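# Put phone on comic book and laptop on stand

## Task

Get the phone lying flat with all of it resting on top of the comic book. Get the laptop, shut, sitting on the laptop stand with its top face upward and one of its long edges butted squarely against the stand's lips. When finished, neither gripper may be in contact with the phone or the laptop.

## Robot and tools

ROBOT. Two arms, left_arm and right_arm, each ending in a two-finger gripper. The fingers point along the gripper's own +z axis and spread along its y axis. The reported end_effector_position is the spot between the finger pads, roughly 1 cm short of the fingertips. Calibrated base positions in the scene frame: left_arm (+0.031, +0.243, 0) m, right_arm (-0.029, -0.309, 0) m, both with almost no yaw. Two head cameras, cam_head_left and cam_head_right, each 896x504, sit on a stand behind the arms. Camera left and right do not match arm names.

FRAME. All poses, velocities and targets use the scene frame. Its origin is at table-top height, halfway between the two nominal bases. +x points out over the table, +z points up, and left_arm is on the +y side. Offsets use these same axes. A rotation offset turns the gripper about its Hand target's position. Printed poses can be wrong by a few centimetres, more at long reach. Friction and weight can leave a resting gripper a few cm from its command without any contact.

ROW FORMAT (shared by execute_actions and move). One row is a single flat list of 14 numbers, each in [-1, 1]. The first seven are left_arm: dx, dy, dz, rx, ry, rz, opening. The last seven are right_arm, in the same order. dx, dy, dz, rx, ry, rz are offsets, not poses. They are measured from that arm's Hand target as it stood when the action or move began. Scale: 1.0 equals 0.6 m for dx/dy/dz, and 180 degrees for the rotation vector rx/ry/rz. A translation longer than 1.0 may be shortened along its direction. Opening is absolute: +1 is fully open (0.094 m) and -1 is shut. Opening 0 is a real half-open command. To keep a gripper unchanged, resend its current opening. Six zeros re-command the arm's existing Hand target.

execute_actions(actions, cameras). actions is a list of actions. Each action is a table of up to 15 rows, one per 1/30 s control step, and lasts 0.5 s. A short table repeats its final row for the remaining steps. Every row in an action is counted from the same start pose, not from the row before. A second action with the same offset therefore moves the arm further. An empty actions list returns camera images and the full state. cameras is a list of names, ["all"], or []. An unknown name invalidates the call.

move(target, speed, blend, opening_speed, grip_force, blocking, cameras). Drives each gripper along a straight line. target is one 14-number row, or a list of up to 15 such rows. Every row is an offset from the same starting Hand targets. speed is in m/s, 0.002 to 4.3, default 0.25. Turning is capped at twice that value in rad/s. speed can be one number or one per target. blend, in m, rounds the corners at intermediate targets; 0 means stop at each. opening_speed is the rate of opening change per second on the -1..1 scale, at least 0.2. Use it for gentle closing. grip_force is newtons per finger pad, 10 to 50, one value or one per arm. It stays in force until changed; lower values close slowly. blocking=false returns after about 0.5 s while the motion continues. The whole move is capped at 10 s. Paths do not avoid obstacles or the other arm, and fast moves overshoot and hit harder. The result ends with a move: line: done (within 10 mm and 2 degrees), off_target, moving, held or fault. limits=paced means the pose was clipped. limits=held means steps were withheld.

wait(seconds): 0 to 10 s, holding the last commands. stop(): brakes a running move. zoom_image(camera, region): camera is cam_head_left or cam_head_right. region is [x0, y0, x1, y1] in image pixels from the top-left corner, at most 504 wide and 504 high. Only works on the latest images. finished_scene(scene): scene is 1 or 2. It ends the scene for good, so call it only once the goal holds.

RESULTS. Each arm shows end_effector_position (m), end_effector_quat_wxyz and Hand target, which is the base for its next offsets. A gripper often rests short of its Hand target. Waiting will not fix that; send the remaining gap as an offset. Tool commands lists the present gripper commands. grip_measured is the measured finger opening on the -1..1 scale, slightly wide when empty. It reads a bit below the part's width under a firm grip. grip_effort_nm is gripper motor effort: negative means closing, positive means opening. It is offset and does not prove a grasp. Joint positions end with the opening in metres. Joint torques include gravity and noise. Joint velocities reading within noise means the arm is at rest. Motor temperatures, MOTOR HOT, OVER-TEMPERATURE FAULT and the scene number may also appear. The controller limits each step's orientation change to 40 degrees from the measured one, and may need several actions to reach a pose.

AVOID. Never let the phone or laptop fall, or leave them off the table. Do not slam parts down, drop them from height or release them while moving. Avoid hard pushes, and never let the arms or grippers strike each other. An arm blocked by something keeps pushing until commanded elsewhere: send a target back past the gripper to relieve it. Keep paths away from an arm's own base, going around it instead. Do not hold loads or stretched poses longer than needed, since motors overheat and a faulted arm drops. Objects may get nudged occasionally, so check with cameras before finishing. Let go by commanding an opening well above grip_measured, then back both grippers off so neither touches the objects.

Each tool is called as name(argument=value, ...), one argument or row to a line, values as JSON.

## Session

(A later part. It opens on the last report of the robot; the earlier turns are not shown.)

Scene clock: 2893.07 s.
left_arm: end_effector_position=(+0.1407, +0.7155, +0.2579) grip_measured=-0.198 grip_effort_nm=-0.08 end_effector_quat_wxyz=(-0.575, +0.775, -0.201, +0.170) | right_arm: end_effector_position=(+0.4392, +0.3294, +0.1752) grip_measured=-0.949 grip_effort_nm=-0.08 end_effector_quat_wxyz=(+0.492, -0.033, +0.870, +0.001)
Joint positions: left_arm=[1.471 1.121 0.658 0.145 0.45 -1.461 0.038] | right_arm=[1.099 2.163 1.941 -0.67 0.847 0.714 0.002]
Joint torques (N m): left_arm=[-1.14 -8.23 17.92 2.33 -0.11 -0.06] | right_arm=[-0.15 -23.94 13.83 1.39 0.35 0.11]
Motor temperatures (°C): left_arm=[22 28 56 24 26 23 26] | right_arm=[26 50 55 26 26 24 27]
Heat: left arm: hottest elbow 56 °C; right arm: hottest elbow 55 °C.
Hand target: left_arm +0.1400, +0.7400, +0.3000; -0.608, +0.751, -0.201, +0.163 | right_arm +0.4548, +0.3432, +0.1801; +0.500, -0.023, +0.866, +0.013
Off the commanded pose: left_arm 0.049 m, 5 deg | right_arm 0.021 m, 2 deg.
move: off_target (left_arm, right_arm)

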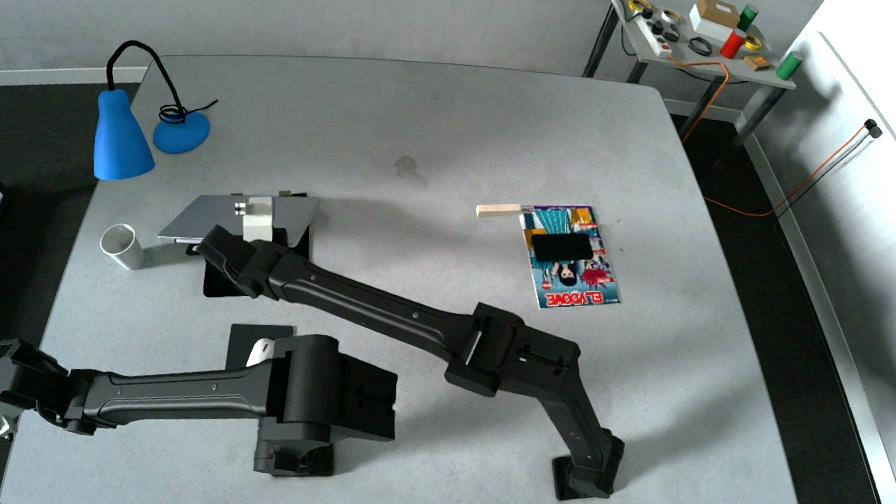

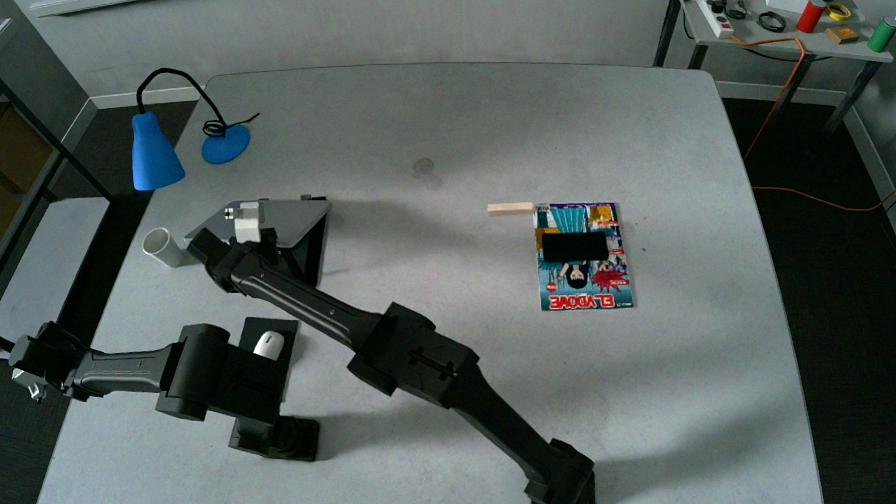

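move(
  target=[0,0,0,0,0,0,-0.2,0.05,0.004,-0.025,0,0,0,-0.95],
  speed=0.06,
  cameras=["all"],
)

zoom_image(
  camera="cam_head_left",
  region=[130, 160, 340, 310],
)

zoom_image(
  camera="cam_head_right",
  region=[150, 170, 350, 310],
)

Scene clock: 2933.53 s.
left_arm: end_effector_position=(+0.1407, +0.7155, +0.2579) grip_measured=-0.198 grip_effort_nm=-0.08 end_effector_quat_wxyz=(-0.575, +0.775, -0.201, +0.170) | right_arm: end_effector_position=(+0.4699, +0.3341, +0.1702) grip_measured=-0.949 grip_effort_nm=-0.08 end_effector_quat_wxyz=(+0.496, -0.029, +0.868, +0.007)
Joint positions: left_arm=[1.471 1.121 0.658 0.145 0.45 -1.461 0.038] | right_arm=[1.064 2.213 2.004 -0.638 0.826 0.674 0.002]
Joint torques (N m): left_arm=[-1.08 -7.59 17.69 2.67 -0.04 -0.01] | right_arm=[-0.15 -24.18 13.39 1.32 0.27 0.08]
Motor temperatures (°C): left_arm=[22 28 56 24 26 23 26] | right_arm=[26 45 57 26 26 24 27]
Heat: left arm: hottest elbow 56 °C; right arm: hottest elbow 57 °C.
Hand target: left_arm +0.1400, +0.7400, +0.3000; -0.608, +0.751, -0.201, +0.163 | right_arm +0.4850, +0.3455, +0.1651; +0.500, -0.023, +0.866, +0.013
Off the commanded pose: left_arm 0.049 m, 5 deg | right_arm 0.019 m, 1 deg.
move: off_target (left_arm, right_arm)

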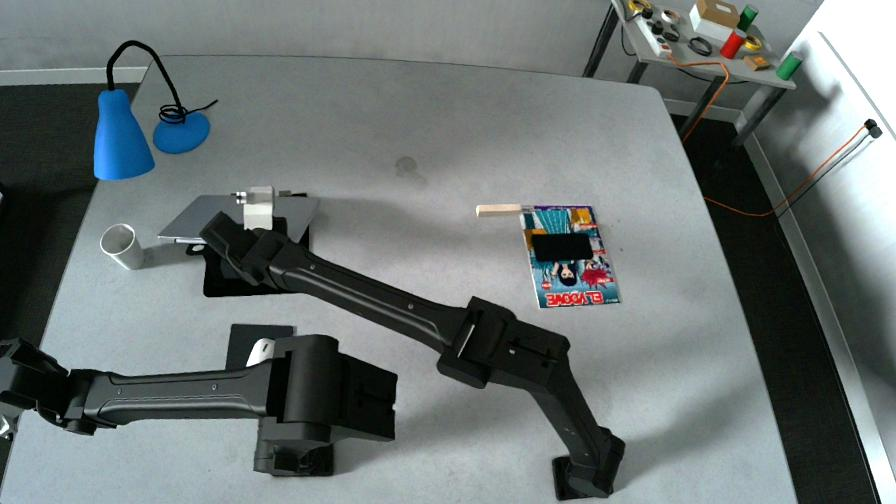

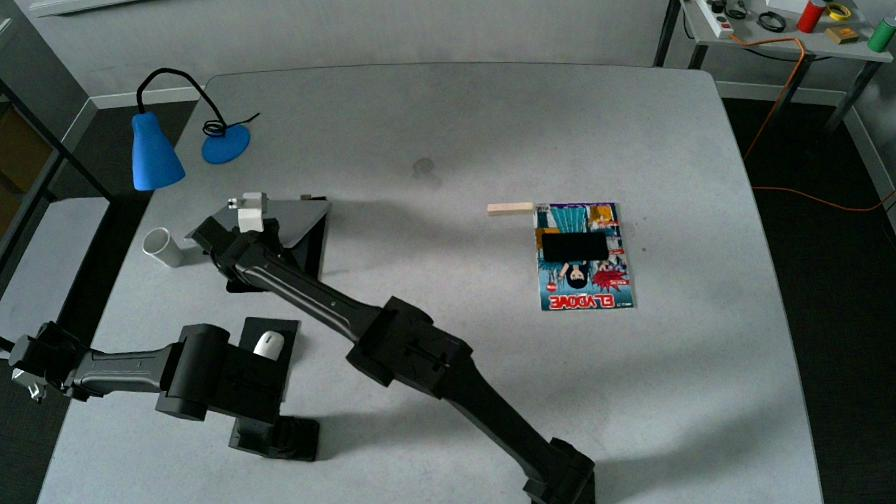

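Scaled by 2.400.

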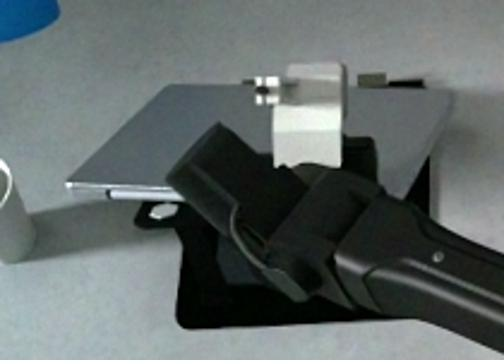

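Scaled by 2.520.

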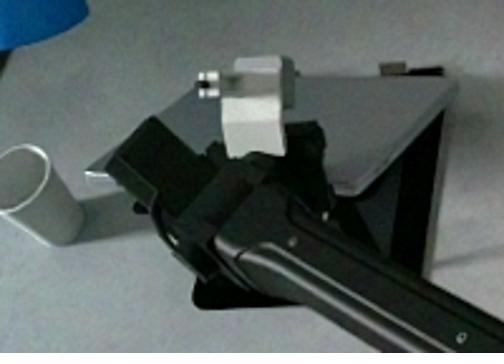

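move(
  target=[
    [0,0,0,0,0,0,-0.2,-0.1917,-0.0167,0.1,0,0,0,-0.95],
    [0,0,0,0,0,0,-0.2,-0.2117,-0.0333,0.0117,0,0,0,-0.95],
  ],
  speed=[0.2,0.15],
  blend=[0.01,0],
  cameras=["all"],
)

zoom_image(
  camera="cam_head_left",
  region=[130, 160, 340, 310],
)

zoom_image(
  camera="cam_head_right",
  region=[150, 170, 350, 310],
)

Scene clock: 2965.77 s.
left_arm: end_effector_position=(+0.1407, +0.7155, +0.2579) grip_measured=-0.198 grip_effort_nm=-0.08 end_effector_quat_wxyz=(-0.575, +0.775, -0.201, +0.170) | right_arm: end_effector_position=(+0.3598, +0.3250, +0.1771) grip_measured=-0.949 grip_effort_nm=-0.08 end_effector_quat_wxyz=(+0.499, -0.025, +0.866, +0.010)
Joint positions: left_arm=[1.471 1.121 0.658 0.145 0.45 -1.461 0.038] | right_arm=[1.203 2.067 1.786 -0.687 0.915 0.846 0.002]
Joint torques (N m): left_arm=[-1.32 -7.47 18.03 2.55 -0.06 0.02] | right_arm=[0.85 -25.52 7.97 1.37 0.52 0.22]
Motor temperatures (°C): left_arm=[22 28 57 24 26 23 26] | right_arm=[26 50 58 26 25 24 26]
Heat: left arm: hottest elbow 57 °C; right arm: hottest elbow 58 °C.
Hand target: left_arm +0.1400, +0.7400, +0.3000; -0.608, +0.751, -0.201, +0.163 | right_arm +0.3578, +0.3256, +0.1720; +0.500, -0.023, +0.866, +0.013
Off the commanded pose: left_arm 0.049 m, 5 deg | right_arm 0.005 m, 0 deg.
move: off_target (left_arm)

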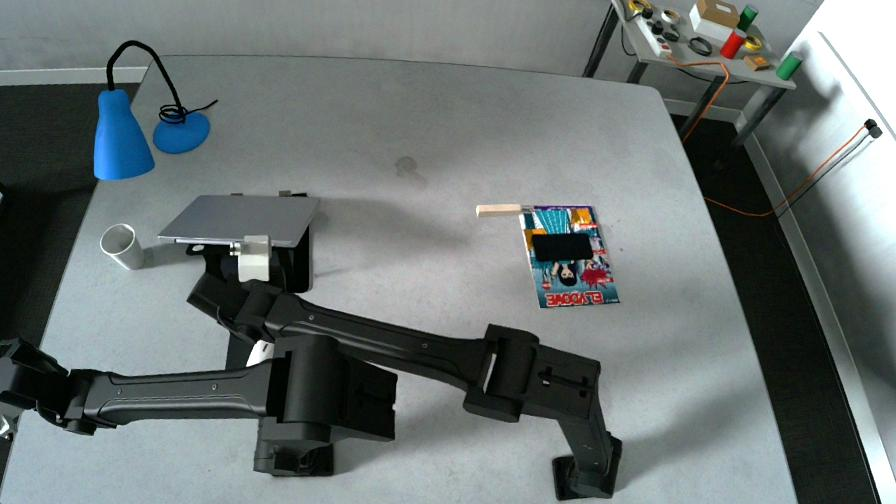

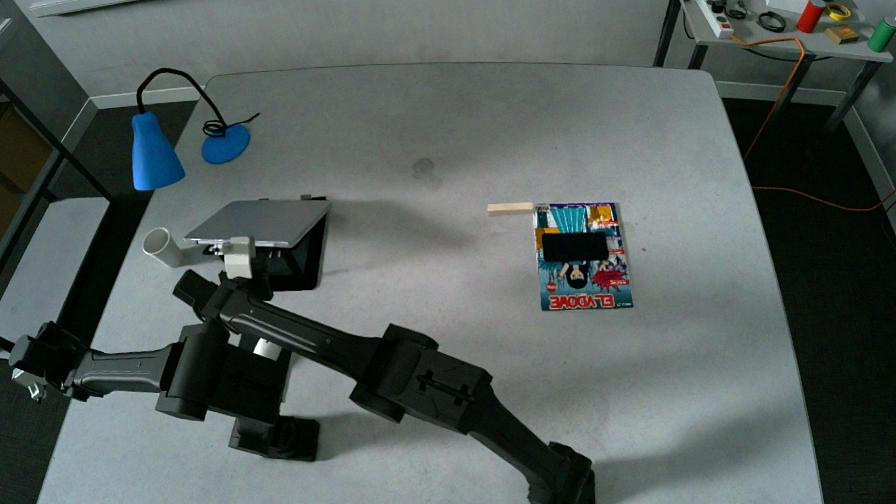

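Scaled by 2.400.

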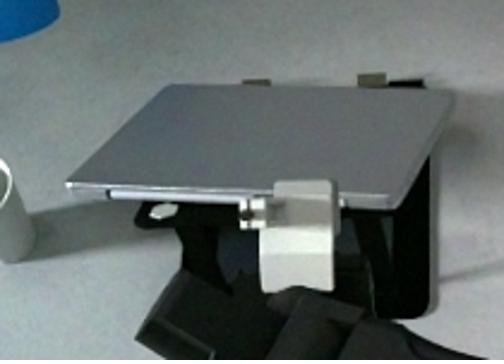

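Scaled by 2.520.

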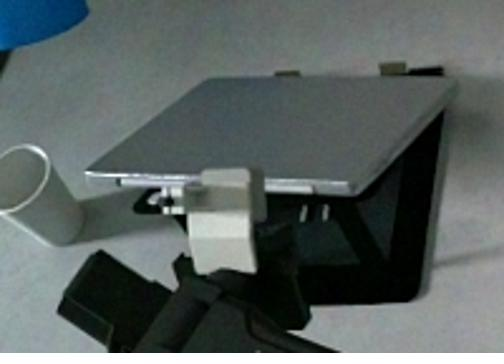

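move(
  target=[0,0,0,0,0,0,-0.2,0.1167,0.01,-0.005,0,0,0,-0.95],
  speed=0.06,
  cameras=["all"],
)

zoom_image(
  camera="cam_head_left",
  region=[130, 160, 340, 310],
)

zoom_image(
  camera="cam_head_right",
  region=[150, 170, 350, 310],
)

Scene clock: 2971.77 s.
left_arm: end_effector_position=(+0.1407, +0.7155, +0.2579) grip_measured=-0.198 grip_effort_nm=-0.08 end_effector_quat_wxyz=(-0.575, +0.775, -0.201, +0.170) | right_arm: end_effector_position=(+0.4102, +0.3182, +0.1661) grip_measured=-0.949 grip_effort_nm=-0.07 end_effector_quat_wxyz=(+0.493, -0.033, +0.869, +0.004)
Joint positions: left_arm=[1.471 1.121 0.658 0.145 0.45 -1.461 0.038] | right_arm=[1.129 2.106 1.82 -0.626 0.863 0.745 0.002]
Joint torques (N m): left_arm=[-1.14 -8 17.96 2.63 -0.04 0.03] | right_arm=[-0.5 -22.83 13.44 1.36 0.38 0.06]
Motor temperatures (°C): left_arm=[22 28 57 24 26 23 26] | right_arm=[26 49 57 26 25 24 26]
Heat: left arm: hottest elbow 57 °C; right arm: hottest elbow 57 °C.
Hand target: left_arm +0.1400, +0.7400, +0.3000; -0.608, +0.751, -0.201, +0.163 | right_arm +0.4278, +0.3315, +0.1690; +0.500, -0.023, +0.866, +0.013
Off the commanded pose: left_arm 0.049 m, 5 deg | right_arm 0.022 m, 2 deg.
move: off_target (left_arm, right_arm)

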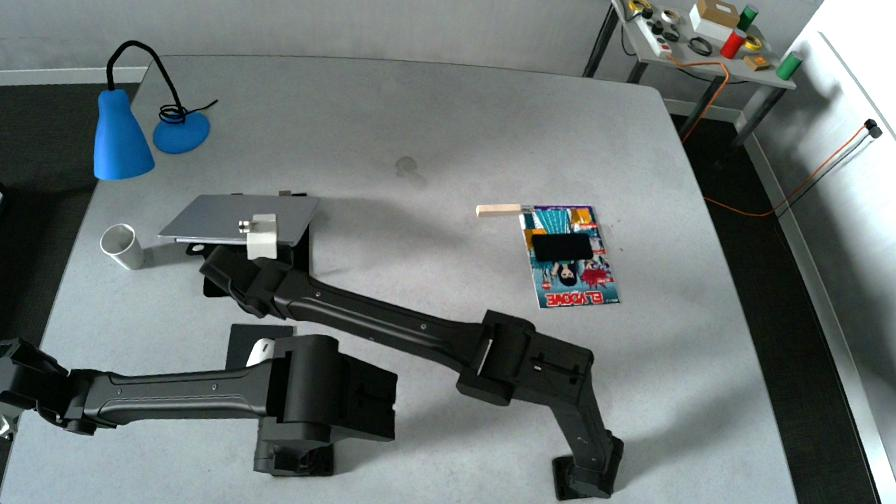

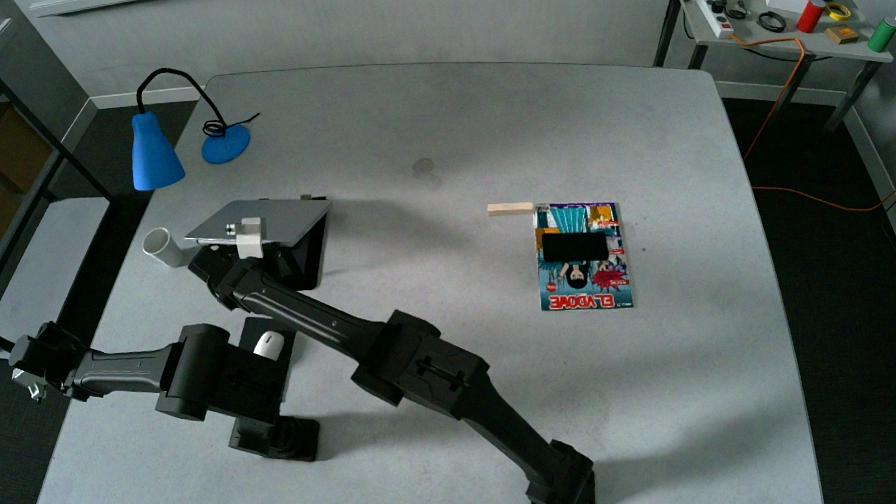

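Scaled by 2.400.

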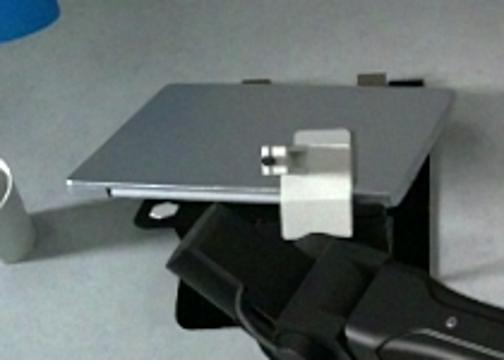

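Scaled by 2.520.

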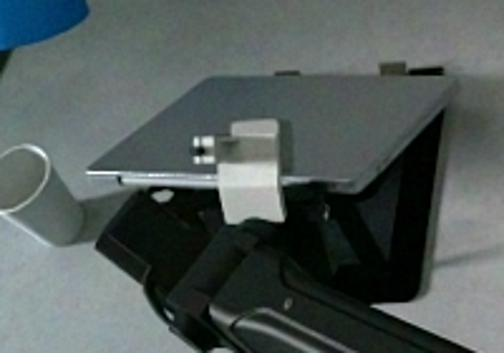

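move(
  target=[0,0,0,0,0,0,-0.2,0.0417,0.005,-0.012,0,0,0,-0.95],
  speed=0.06,
  cameras=["all"],
)

zoom_image(
  camera="cam_head_left",
  region=[130, 160, 340, 310],
)

zoom_image(
  camera="cam_head_right",
  region=[150, 170, 350, 310],
)

Scene clock: 2975.80 s.
left_arm: end_effector_position=(+0.1407, +0.7155, +0.2579) grip_measured=-0.198 grip_effort_nm=-0.08 end_effector_quat_wxyz=(-0.575, +0.775, -0.201, +0.170) | right_arm: end_effector_position=(+0.4364, +0.3208, +0.1621) grip_measured=-0.949 grip_effort_nm=-0.07 end_effector_quat_wxyz=(+0.494, -0.031, +0.869, +0.005)
Joint positions: left_arm=[1.471 1.121 0.658 0.145 0.45 -1.461 0.038] | right_arm=[1.097 2.144 1.869 -0.607 0.846 0.711 0.002]
Joint torques (N m): left_arm=[-0.85 -7.82 17.88 2.56 -0.11 0.01] | right_arm=[-0.21 -23.12 13.56 1.37 0.31 0.1]
Motor temperatures (°C): left_arm=[22 28 57 24 26 23 26] | right_arm=[26 49 58 26 25 24 26]
Heat: left arm: hottest elbow 57 °C; right arm: hottest elbow 58 °C.
Hand target: left_arm +0.1400, +0.7400, +0.3000; -0.608, +0.751, -0.201, +0.163 | right_arm +0.4529, +0.3345, +0.1619; +0.500, -0.023, +0.866, +0.013
Off the commanded pose: left_arm 0.049 m, 5 deg | right_arm 0.021 m, 1 deg.
move: off_target (left_arm, right_arm)

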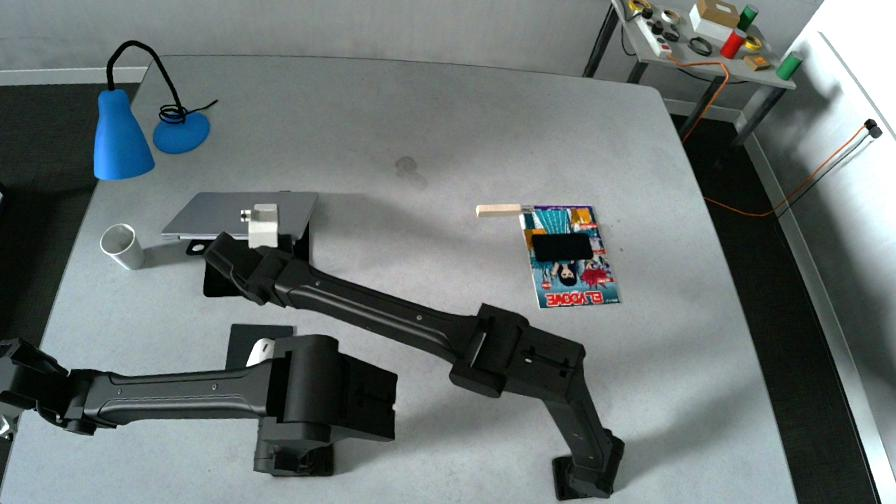

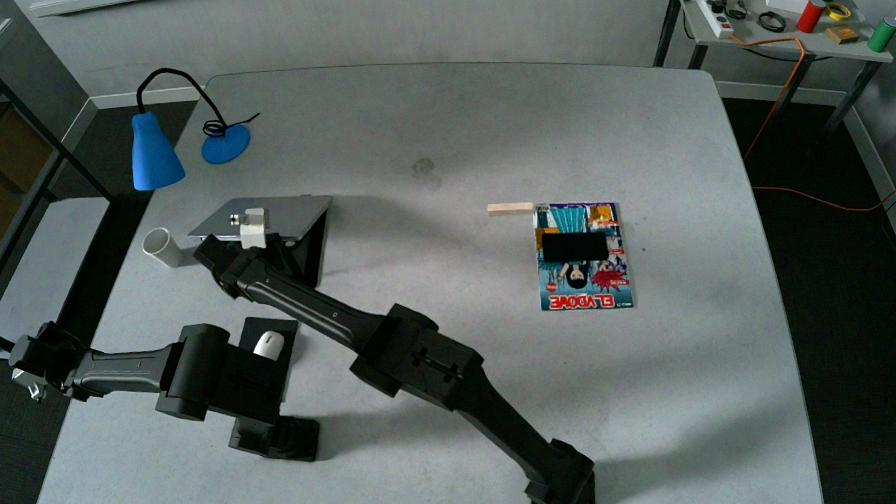

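Scaled by 2.400.

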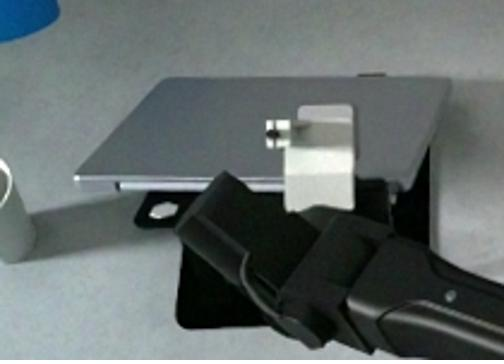

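Scaled by 2.520.

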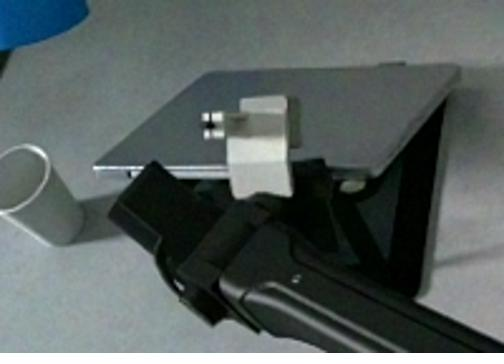

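move(
  target=[0,0,0,0,0,0,-0.2,0.03,0.003,-0.013,0,0,0,-0.95],
  speed=0.05,
  cameras=["all"],
)

zoom_image(
  camera="cam_head_left",
  region=[130, 160, 340, 310],
)

zoom_image(
  camera="cam_head_right",
  region=[150, 170, 350, 310],
)

Scene clock: 2984.67 s.
left_arm: end_effector_position=(+0.1407, +0.7155, +0.2579) grip_measured=-0.198 grip_effort_nm=-0.08 end_effector_quat_wxyz=(-0.575, +0.775, -0.201, +0.170) | right_arm: end_effector_position=(+0.4555, +0.3250, +0.1611) grip_measured=-0.949 grip_effort_nm=-0.07 end_effector_quat_wxyz=(+0.497, -0.028, +0.867, +0.009)
Joint positions: left_arm=[1.471 1.121 0.658 0.145 0.45 -1.461 0.038] | right_arm=[1.076 2.174 1.913 -0.59 0.832 0.687 0.002]
Joint torques (N m): left_arm=[-1.67 -7.47 18.03 2.66 -0.08 -0.02] | right_arm=[-0.26 -23.53 13.38 1.33 0.29 0.08]
Motor temperatures (°C): left_arm=[22 28 57 24 26 23 26] | right_arm=[26 48 58 26 25 24 26]
Heat: left arm: hottest elbow 57 °C; right arm: hottest elbow 58 °C.
Hand target: left_arm +0.1400, +0.7400, +0.3000; -0.608, +0.751, -0.201, +0.163 | right_arm +0.4710, +0.3363, +0.1542; +0.500, -0.023, +0.866, +0.013
Off the commanded pose: left_arm 0.049 m, 5 deg | right_arm 0.020 m, 1 deg.
move: off_target (left_arm, right_arm)

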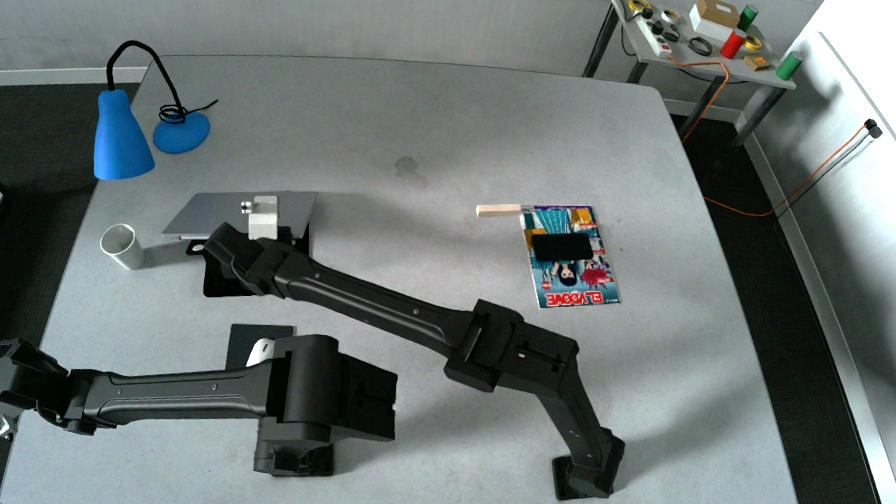

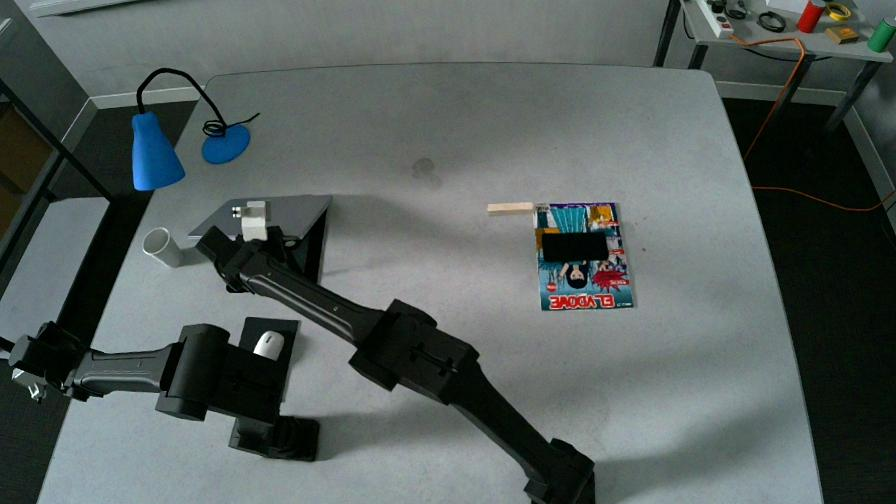

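Scaled by 2.400.

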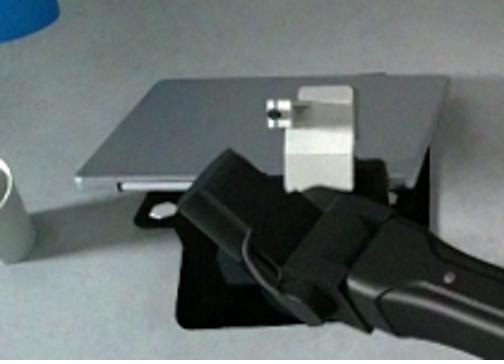

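Scaled by 2.520.

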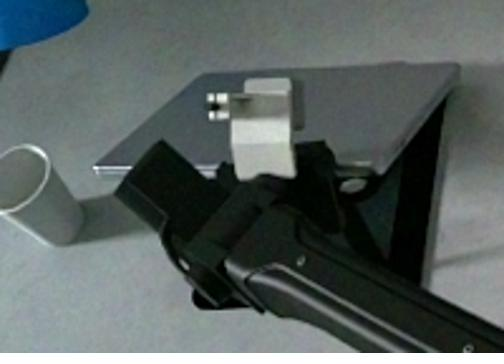

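move(
  target=[
    [0,0,0,0,0,0,-0.2,-0.02,0,0.09,0,0,0,-0.95],
    [0,0,0,0,0,0,-0.2,-0.22,-0.02,0.16,0,0,0,-0.95],
  ],
  speed=[0.1,0.25],
  blend=[0.01,0],
  cameras=["all"],
)

zoom_image(
  camera="cam_head_left",
  region=[130, 160, 340, 310],
)

zoom_image(
  camera="cam_head_right",
  region=[150, 170, 350, 310],
)

Scene clock: 2994.97 s.
left_arm: end_effector_position=(+0.1407, +0.7155, +0.2579) grip_measured=-0.198 grip_effort_nm=-0.08 end_effector_quat_wxyz=(-0.575, +0.775, -0.201, +0.170) | right_arm: end_effector_position=(+0.3348, +0.3310, +0.2571) grip_measured=-0.949 grip_effort_nm=-0.06 end_effector_quat_wxyz=(+0.503, -0.025, +0.864, +0.022)
Joint positions: left_arm=[1.471 1.121 0.658 0.145 0.45 -1.461 0.038] | right_arm=[1.24 2.005 1.897 -0.863 0.93 0.881 0.002]
Joint torques (N m): left_arm=[-1.49 -7.59 17.98 2.58 -0.07 0] | right_arm=[-0.03 -25.05 8.14 0.51 0.53 0.21]
Motor temperatures (°C): left_arm=[22 28 57 24 26 23 26] | right_arm=[26 48 59 26 25 24 26]
Heat: left arm: hottest elbow 57 °C; right arm: hottest elbow 59 °C.
Hand target: left_arm +0.1400, +0.7400, +0.3000; -0.608, +0.751, -0.201, +0.163 | right_arm +0.3389, +0.3245, +0.2501; +0.500, -0.023, +0.866, +0.013
Off the commanded pose: left_arm 0.049 m, 5 deg | right_arm 0.010 m, 1 deg.
move: off_target (left_arm)

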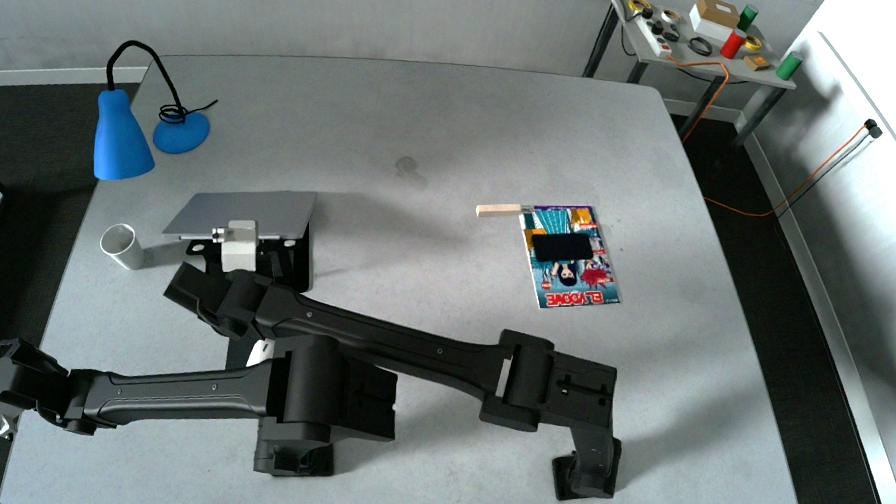

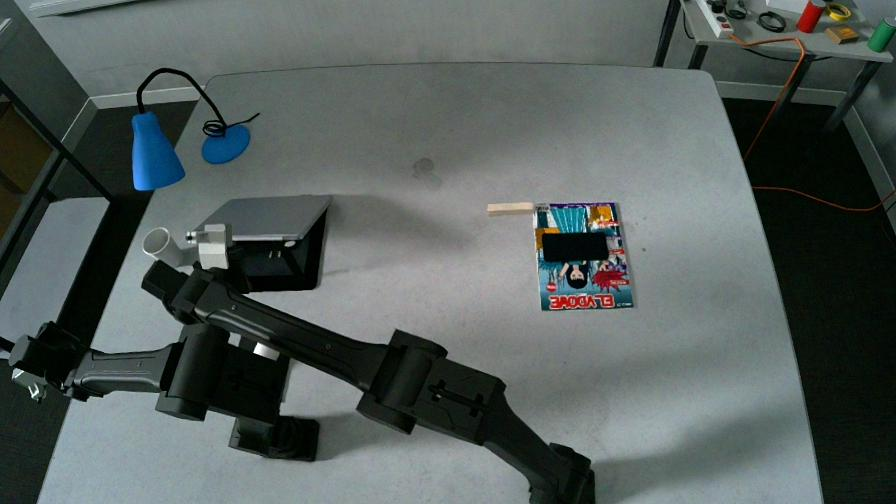

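Scaled by 2.400.

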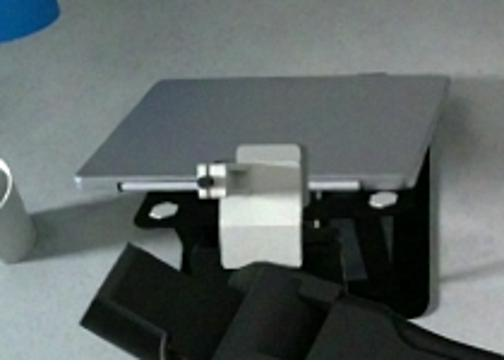

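Scaled by 2.520.

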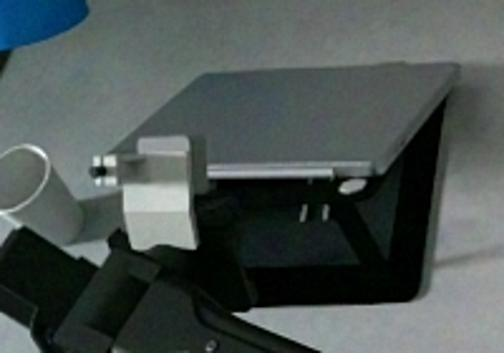

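zoom_image(
  camera="cam_head_left",
  region=[150, 180, 250, 260],
)

zoom_image(
  camera="cam_head_left",
  region=[235, 180, 335, 260],
)

zoom_image(
  camera="cam_head_right",
  region=[250, 180, 350, 260],
)

Scaled by 5.040.

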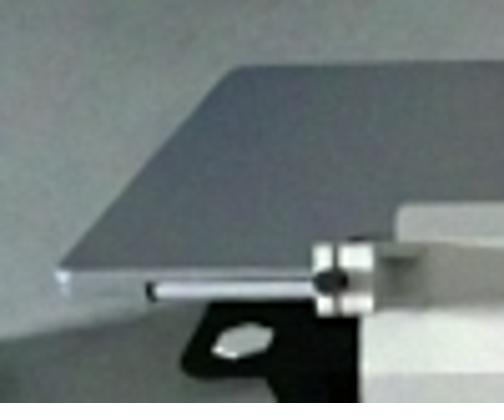

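Scaled by 5.040.

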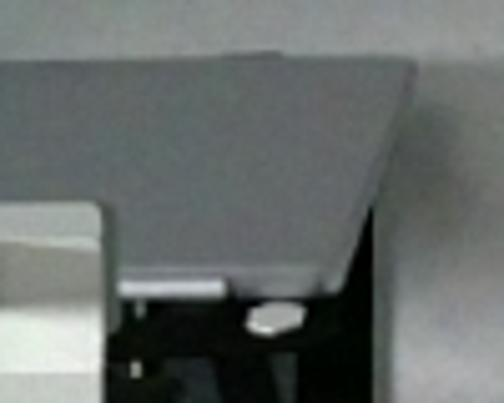

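Scaled by 5.040.

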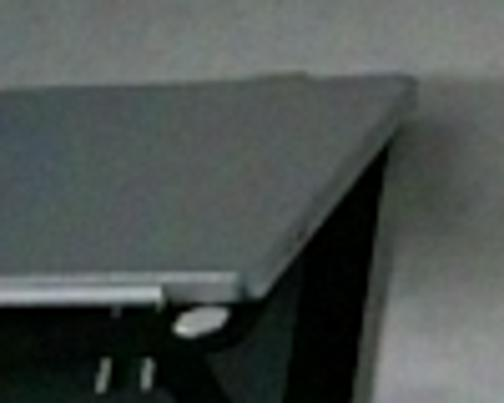

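move(
  target=[
    [0,0,0,0,0,0,-0.2,0.055,0.0,-0.145,0,0,0,-0.95],
    [0,0,0,0,0,0,-0.2,0.155,0.008,-0.155,0,0,0,-0.95],
  ],
  speed=[0.2,0.06],
  blend=[0.003,0],
  cameras=["all"],
)

zoom_image(
  camera="cam_head_left",
  region=[130, 160, 340, 310],
)

zoom_image(
  camera="cam_head_left",
  region=[235, 180, 335, 260],
)

Scene clock: 3042.33 s.
left_arm: end_effector_position=(+0.1407, +0.7155, +0.2579) grip_measured=-0.198 grip_effort_nm=-0.08 end_effector_quat_wxyz=(-0.575, +0.775, -0.201, +0.170) | right_arm: end_effector_position=(+0.4003, +0.3206, +0.1634) grip_measured=-0.949 grip_effort_nm=-0.06 end_effector_quat_wxyz=(+0.494, -0.041, +0.868, +0.009)
Joint positions: left_arm=[1.471 1.121 0.658 0.145 0.45 -1.461 0.038] | right_arm=[1.142 2.095 1.792 -0.6 0.862 0.737 0.002]
Joint torques (N m): left_arm=[-0.67 -7.82 18.04 2.63 -0.05 0] | right_arm=[-1.79 -21.42 13.45 1.73 0.3 0.05]
Motor temperatures (°C): left_arm=[22 28 57 24 26 23 26] | right_arm=[26 46 53 26 25 23 26]
Heat: left arm: hottest elbow 57 °C; right arm: hottest elbow 53 °C.
Hand target: left_arm +0.1400, +0.7400, +0.3000; -0.608, +0.751, -0.201, +0.163 | right_arm +0.4320, +0.3290, +0.1571; +0.500, -0.023, +0.866, +0.013
Off the commanded pose: left_arm 0.049 m, 5 deg | right_arm 0.033 m, 2 deg.
move: off_target (left_arm, right_arm)

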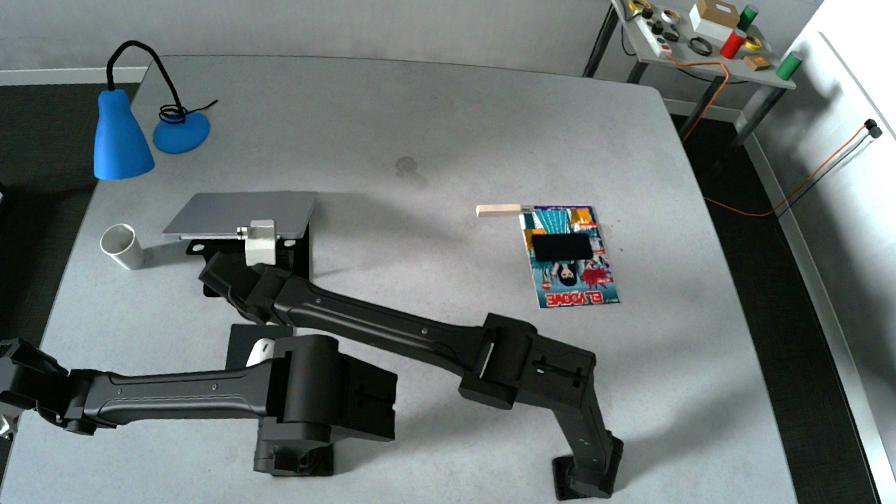

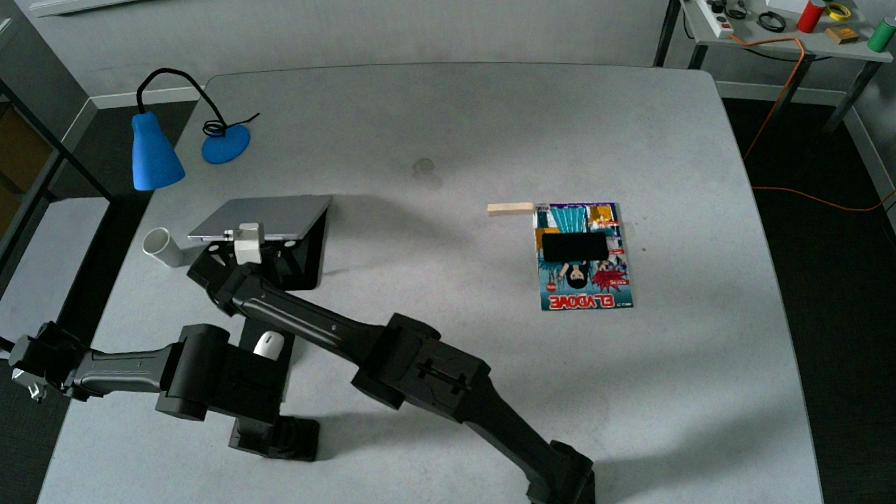

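Scaled by 2.400.

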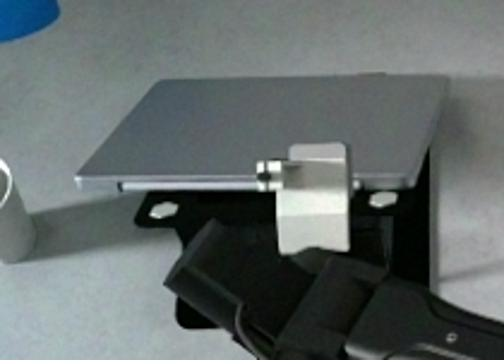

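Scaled by 5.040.

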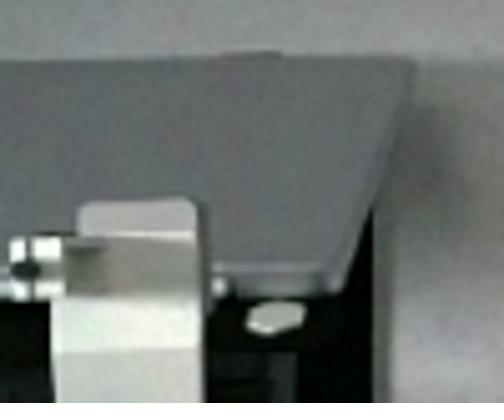

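zoom_image(
  camera="cam_head_left",
  region=[190, 175, 330, 215],
)

zoom_image(
  camera="cam_head_right",
  region=[210, 178, 350, 218],
)

Scaled by 3.600.

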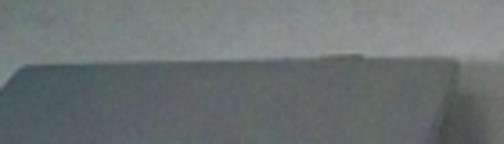

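Scaled by 3.600.

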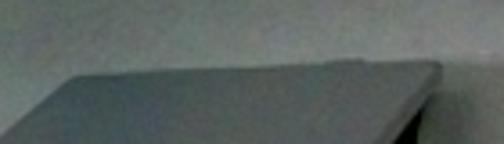

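move(
  target=[
    [0,0,0,0,0,0,-0.2,-0.0583,0,0.0267,0,0,0,-0.95],
    [0,0,0,0,0,0,-0.2,0.0133,0.002,0.0217,0,0,0,-0.95],
    [0,0,0,0,0,0,-0.2,0.0433,0.004,0.005,0,0,0,-0.95],
  ],
  speed=[0.1,0.08,0.05],
  blend=[0.003,0.003,0],
  cameras=["all"],
)

zoom_image(
  camera="cam_head_left",
  region=[130, 160, 340, 310],
)

zoom_image(
  camera="cam_head_left",
  region=[235, 180, 335, 260],
)

Scene clock: 3058.77 s.
left_arm: end_effector_position=(+0.1407, +0.7155, +0.2579) grip_measured=-0.198 grip_effort_nm=-0.08 end_effector_quat_wxyz=(-0.575, +0.775, -0.201, +0.170) | right_arm: end_effector_position=(+0.4422, +0.3170, +0.1610) grip_measured=-0.949 grip_effort_nm=-0.06 end_effector_quat_wxyz=(+0.494, -0.031, +0.869, +0.003)
Joint positions: left_arm=[1.471 1.121 0.658 0.145 0.45 -1.461 0.038] | right_arm=[1.088 2.143 1.865 -0.6 0.842 0.702 0.002]
Joint torques (N m): left_arm=[-0.91 -8.23 17.85 2.45 -0.1 0.04] | right_arm=[-0.21 -23 13.42 1.54 0.28 0.13]
Motor temperatures (°C): left_arm=[22 28 58 24 26 23 26] | right_arm=[26 46 56 26 25 23 26]
Heat: left arm: hottest elbow 58 °C; right arm: hottest elbow 56 °C.
Hand target: left_arm +0.1400, +0.7400, +0.3000; -0.608, +0.751, -0.201, +0.163 | right_arm +0.4578, +0.3315, +0.1600; +0.500, -0.023, +0.866, +0.013
Off the commanded pose: left_arm 0.049 m, 5 deg | right_arm 0.021 m, 2 deg.
move: off_target (left_arm, right_arm)

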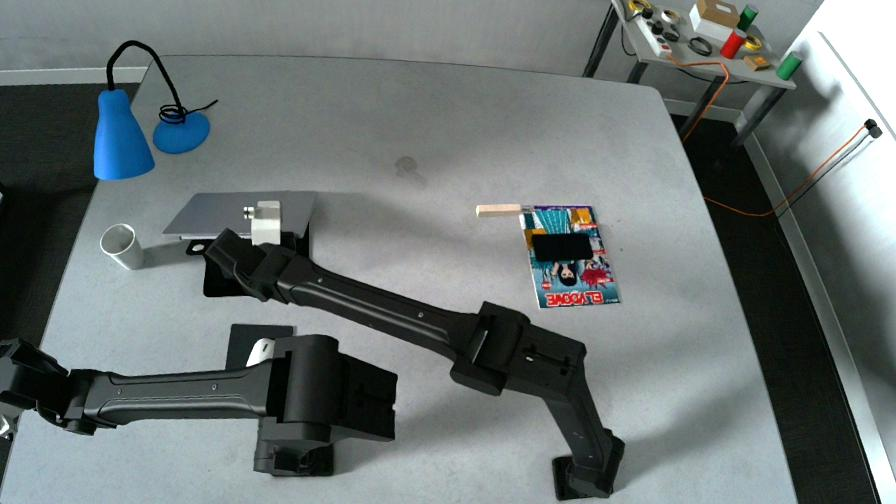

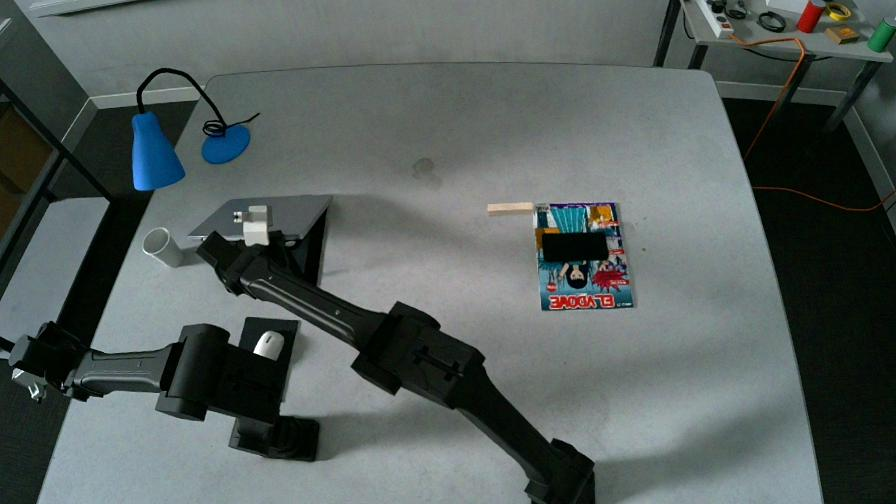

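Scaled by 2.400.

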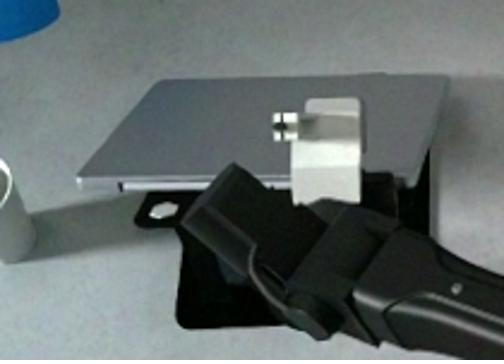

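Scaled by 5.040.

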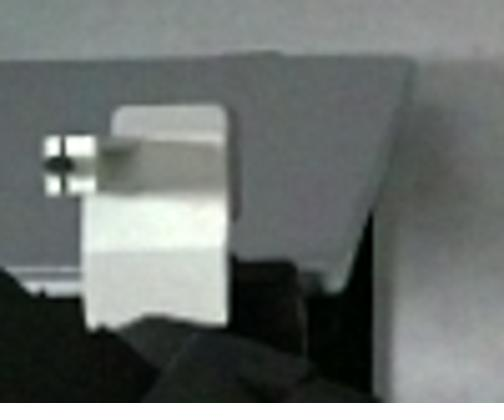

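move(
  target=[
    [0,0,0,0,0,0,-0.2,-0.05,0,0.075,0,0,0,-0.95],
    [0,0,0,0,0,0,-0.2,-0.15,-0.007,0.04,0,0,0,-0.95],
    [0,0,0,0,0,0,-0.2,-0.158,-0.007,-0.025,0,0,0,-0.95],
  ],
  speed=[0.15,0.15,0.1],
  blend=[0.01,0.005,0],
  cameras=[],
)

Scene clock: 3079.60 s.
left_arm: end_effector_position=(+0.1407, +0.7155, +0.2579) grip_measured=-0.198 grip_effort_nm=-0.08 end_effector_quat_wxyz=(-0.575, +0.775, -0.201, +0.170) | right_arm: end_effector_position=(+0.3655, +0.3275, +0.1565) grip_measured=-0.949 grip_effort_nm=-0.06 end_effector_quat_wxyz=(+0.500, -0.023, +0.865, +0.014)
Joint positions: left_arm=[1.471 1.121 0.658 0.145 0.45 -1.461 0.038] | right_arm=[1.196 2.092 1.768 -0.627 0.912 0.837 0.002]
Joint torques (N m): left_arm=[-1.26 -8.41 17.91 2.69 -0.07 -0.02] | right_arm=[0.67 -25.17 7.47 1.58 0.52 0.21]
Motor temperatures (°C): left_arm=[22 28 58 24 26 23 26] | right_arm=[26 48 61 26 25 23 26]
Heat: left arm: hottest elbow 58 °C; right arm: hottest elbow 61 °C.
Hand target: left_arm +0.1400, +0.7400, +0.3000; -0.608, +0.751, -0.201, +0.163 | right_arm +0.3632, +0.3273, +0.1452; +0.500, -0.023, +0.866, +0.013
Off the commanded pose: left_arm 0.049 m, 5 deg | right_arm 0.012 m, 0 deg.
move: off_target (left_arm, right_arm)
No camera images: "cameras" was empty.

move(
  target=[0,0,0,0,0,0,-0.2,0.13,0.008,0.008,0,0,0,-0.95],
  speed=0.06,
  cameras=["cam_head_left"],
)

zoom_image(
  camera="cam_head_left",
  region=[130, 160, 340, 310],
)

Scene clock: 3084.70 s.
left_arm: end_effector_position=(+0.1407, +0.7155, +0.2579) grip_measured=-0.198 grip_effort_nm=-0.08 end_effector_quat_wxyz=(-0.575, +0.775, -0.201, +0.170) | right_arm: end_effector_position=(+0.4103, +0.3188, +0.1299) grip_measured=-0.949 grip_effort_nm=-0.06 end_effector_quat_wxyz=(+0.484, -0.048, +0.874, -0.006)
Joint positions: left_arm=[1.471 1.121 0.658 0.145 0.45 -1.461 0.038] | right_arm=[1.127 2.143 1.794 -0.587 0.85 0.728 0.002]
Joint torques (N m): left_arm=[-0.73 -7.12 18.1 2.84 -0.08 0.01] | right_arm=[-1.38 -24.64 14.45 1.62 0.51 0.03]
Motor temperatures (°C): left_arm=[22 28 58 24 26 23 26] | right_arm=[26 48 59 26 25 23 26]
Heat: left arm: hottest elbow 58 °C; right arm: hottest elbow 59 °C.
Hand target: left_arm +0.1400, +0.7400, +0.3000; -0.608, +0.751, -0.201, +0.163 | right_arm +0.4412, +0.3321, +0.1498; +0.500, -0.023, +0.866, +0.013
Off the commanded pose: left_arm 0.049 m, 5 deg | right_arm 0.039 m, 4 deg.
move: off_target (left_arm, right_arm)
Images, in order (width x height): cam_head_left 896x504.

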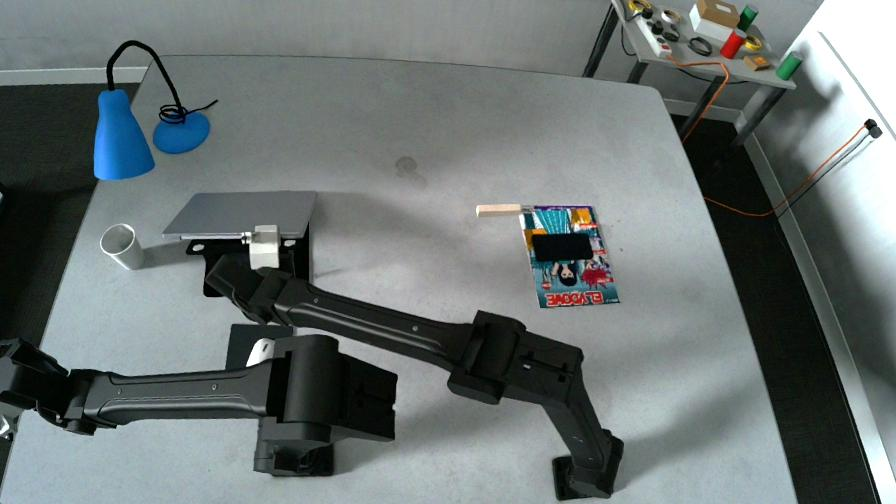

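Scaled by 2.400.

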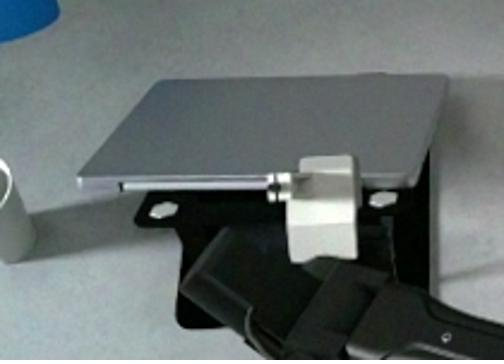

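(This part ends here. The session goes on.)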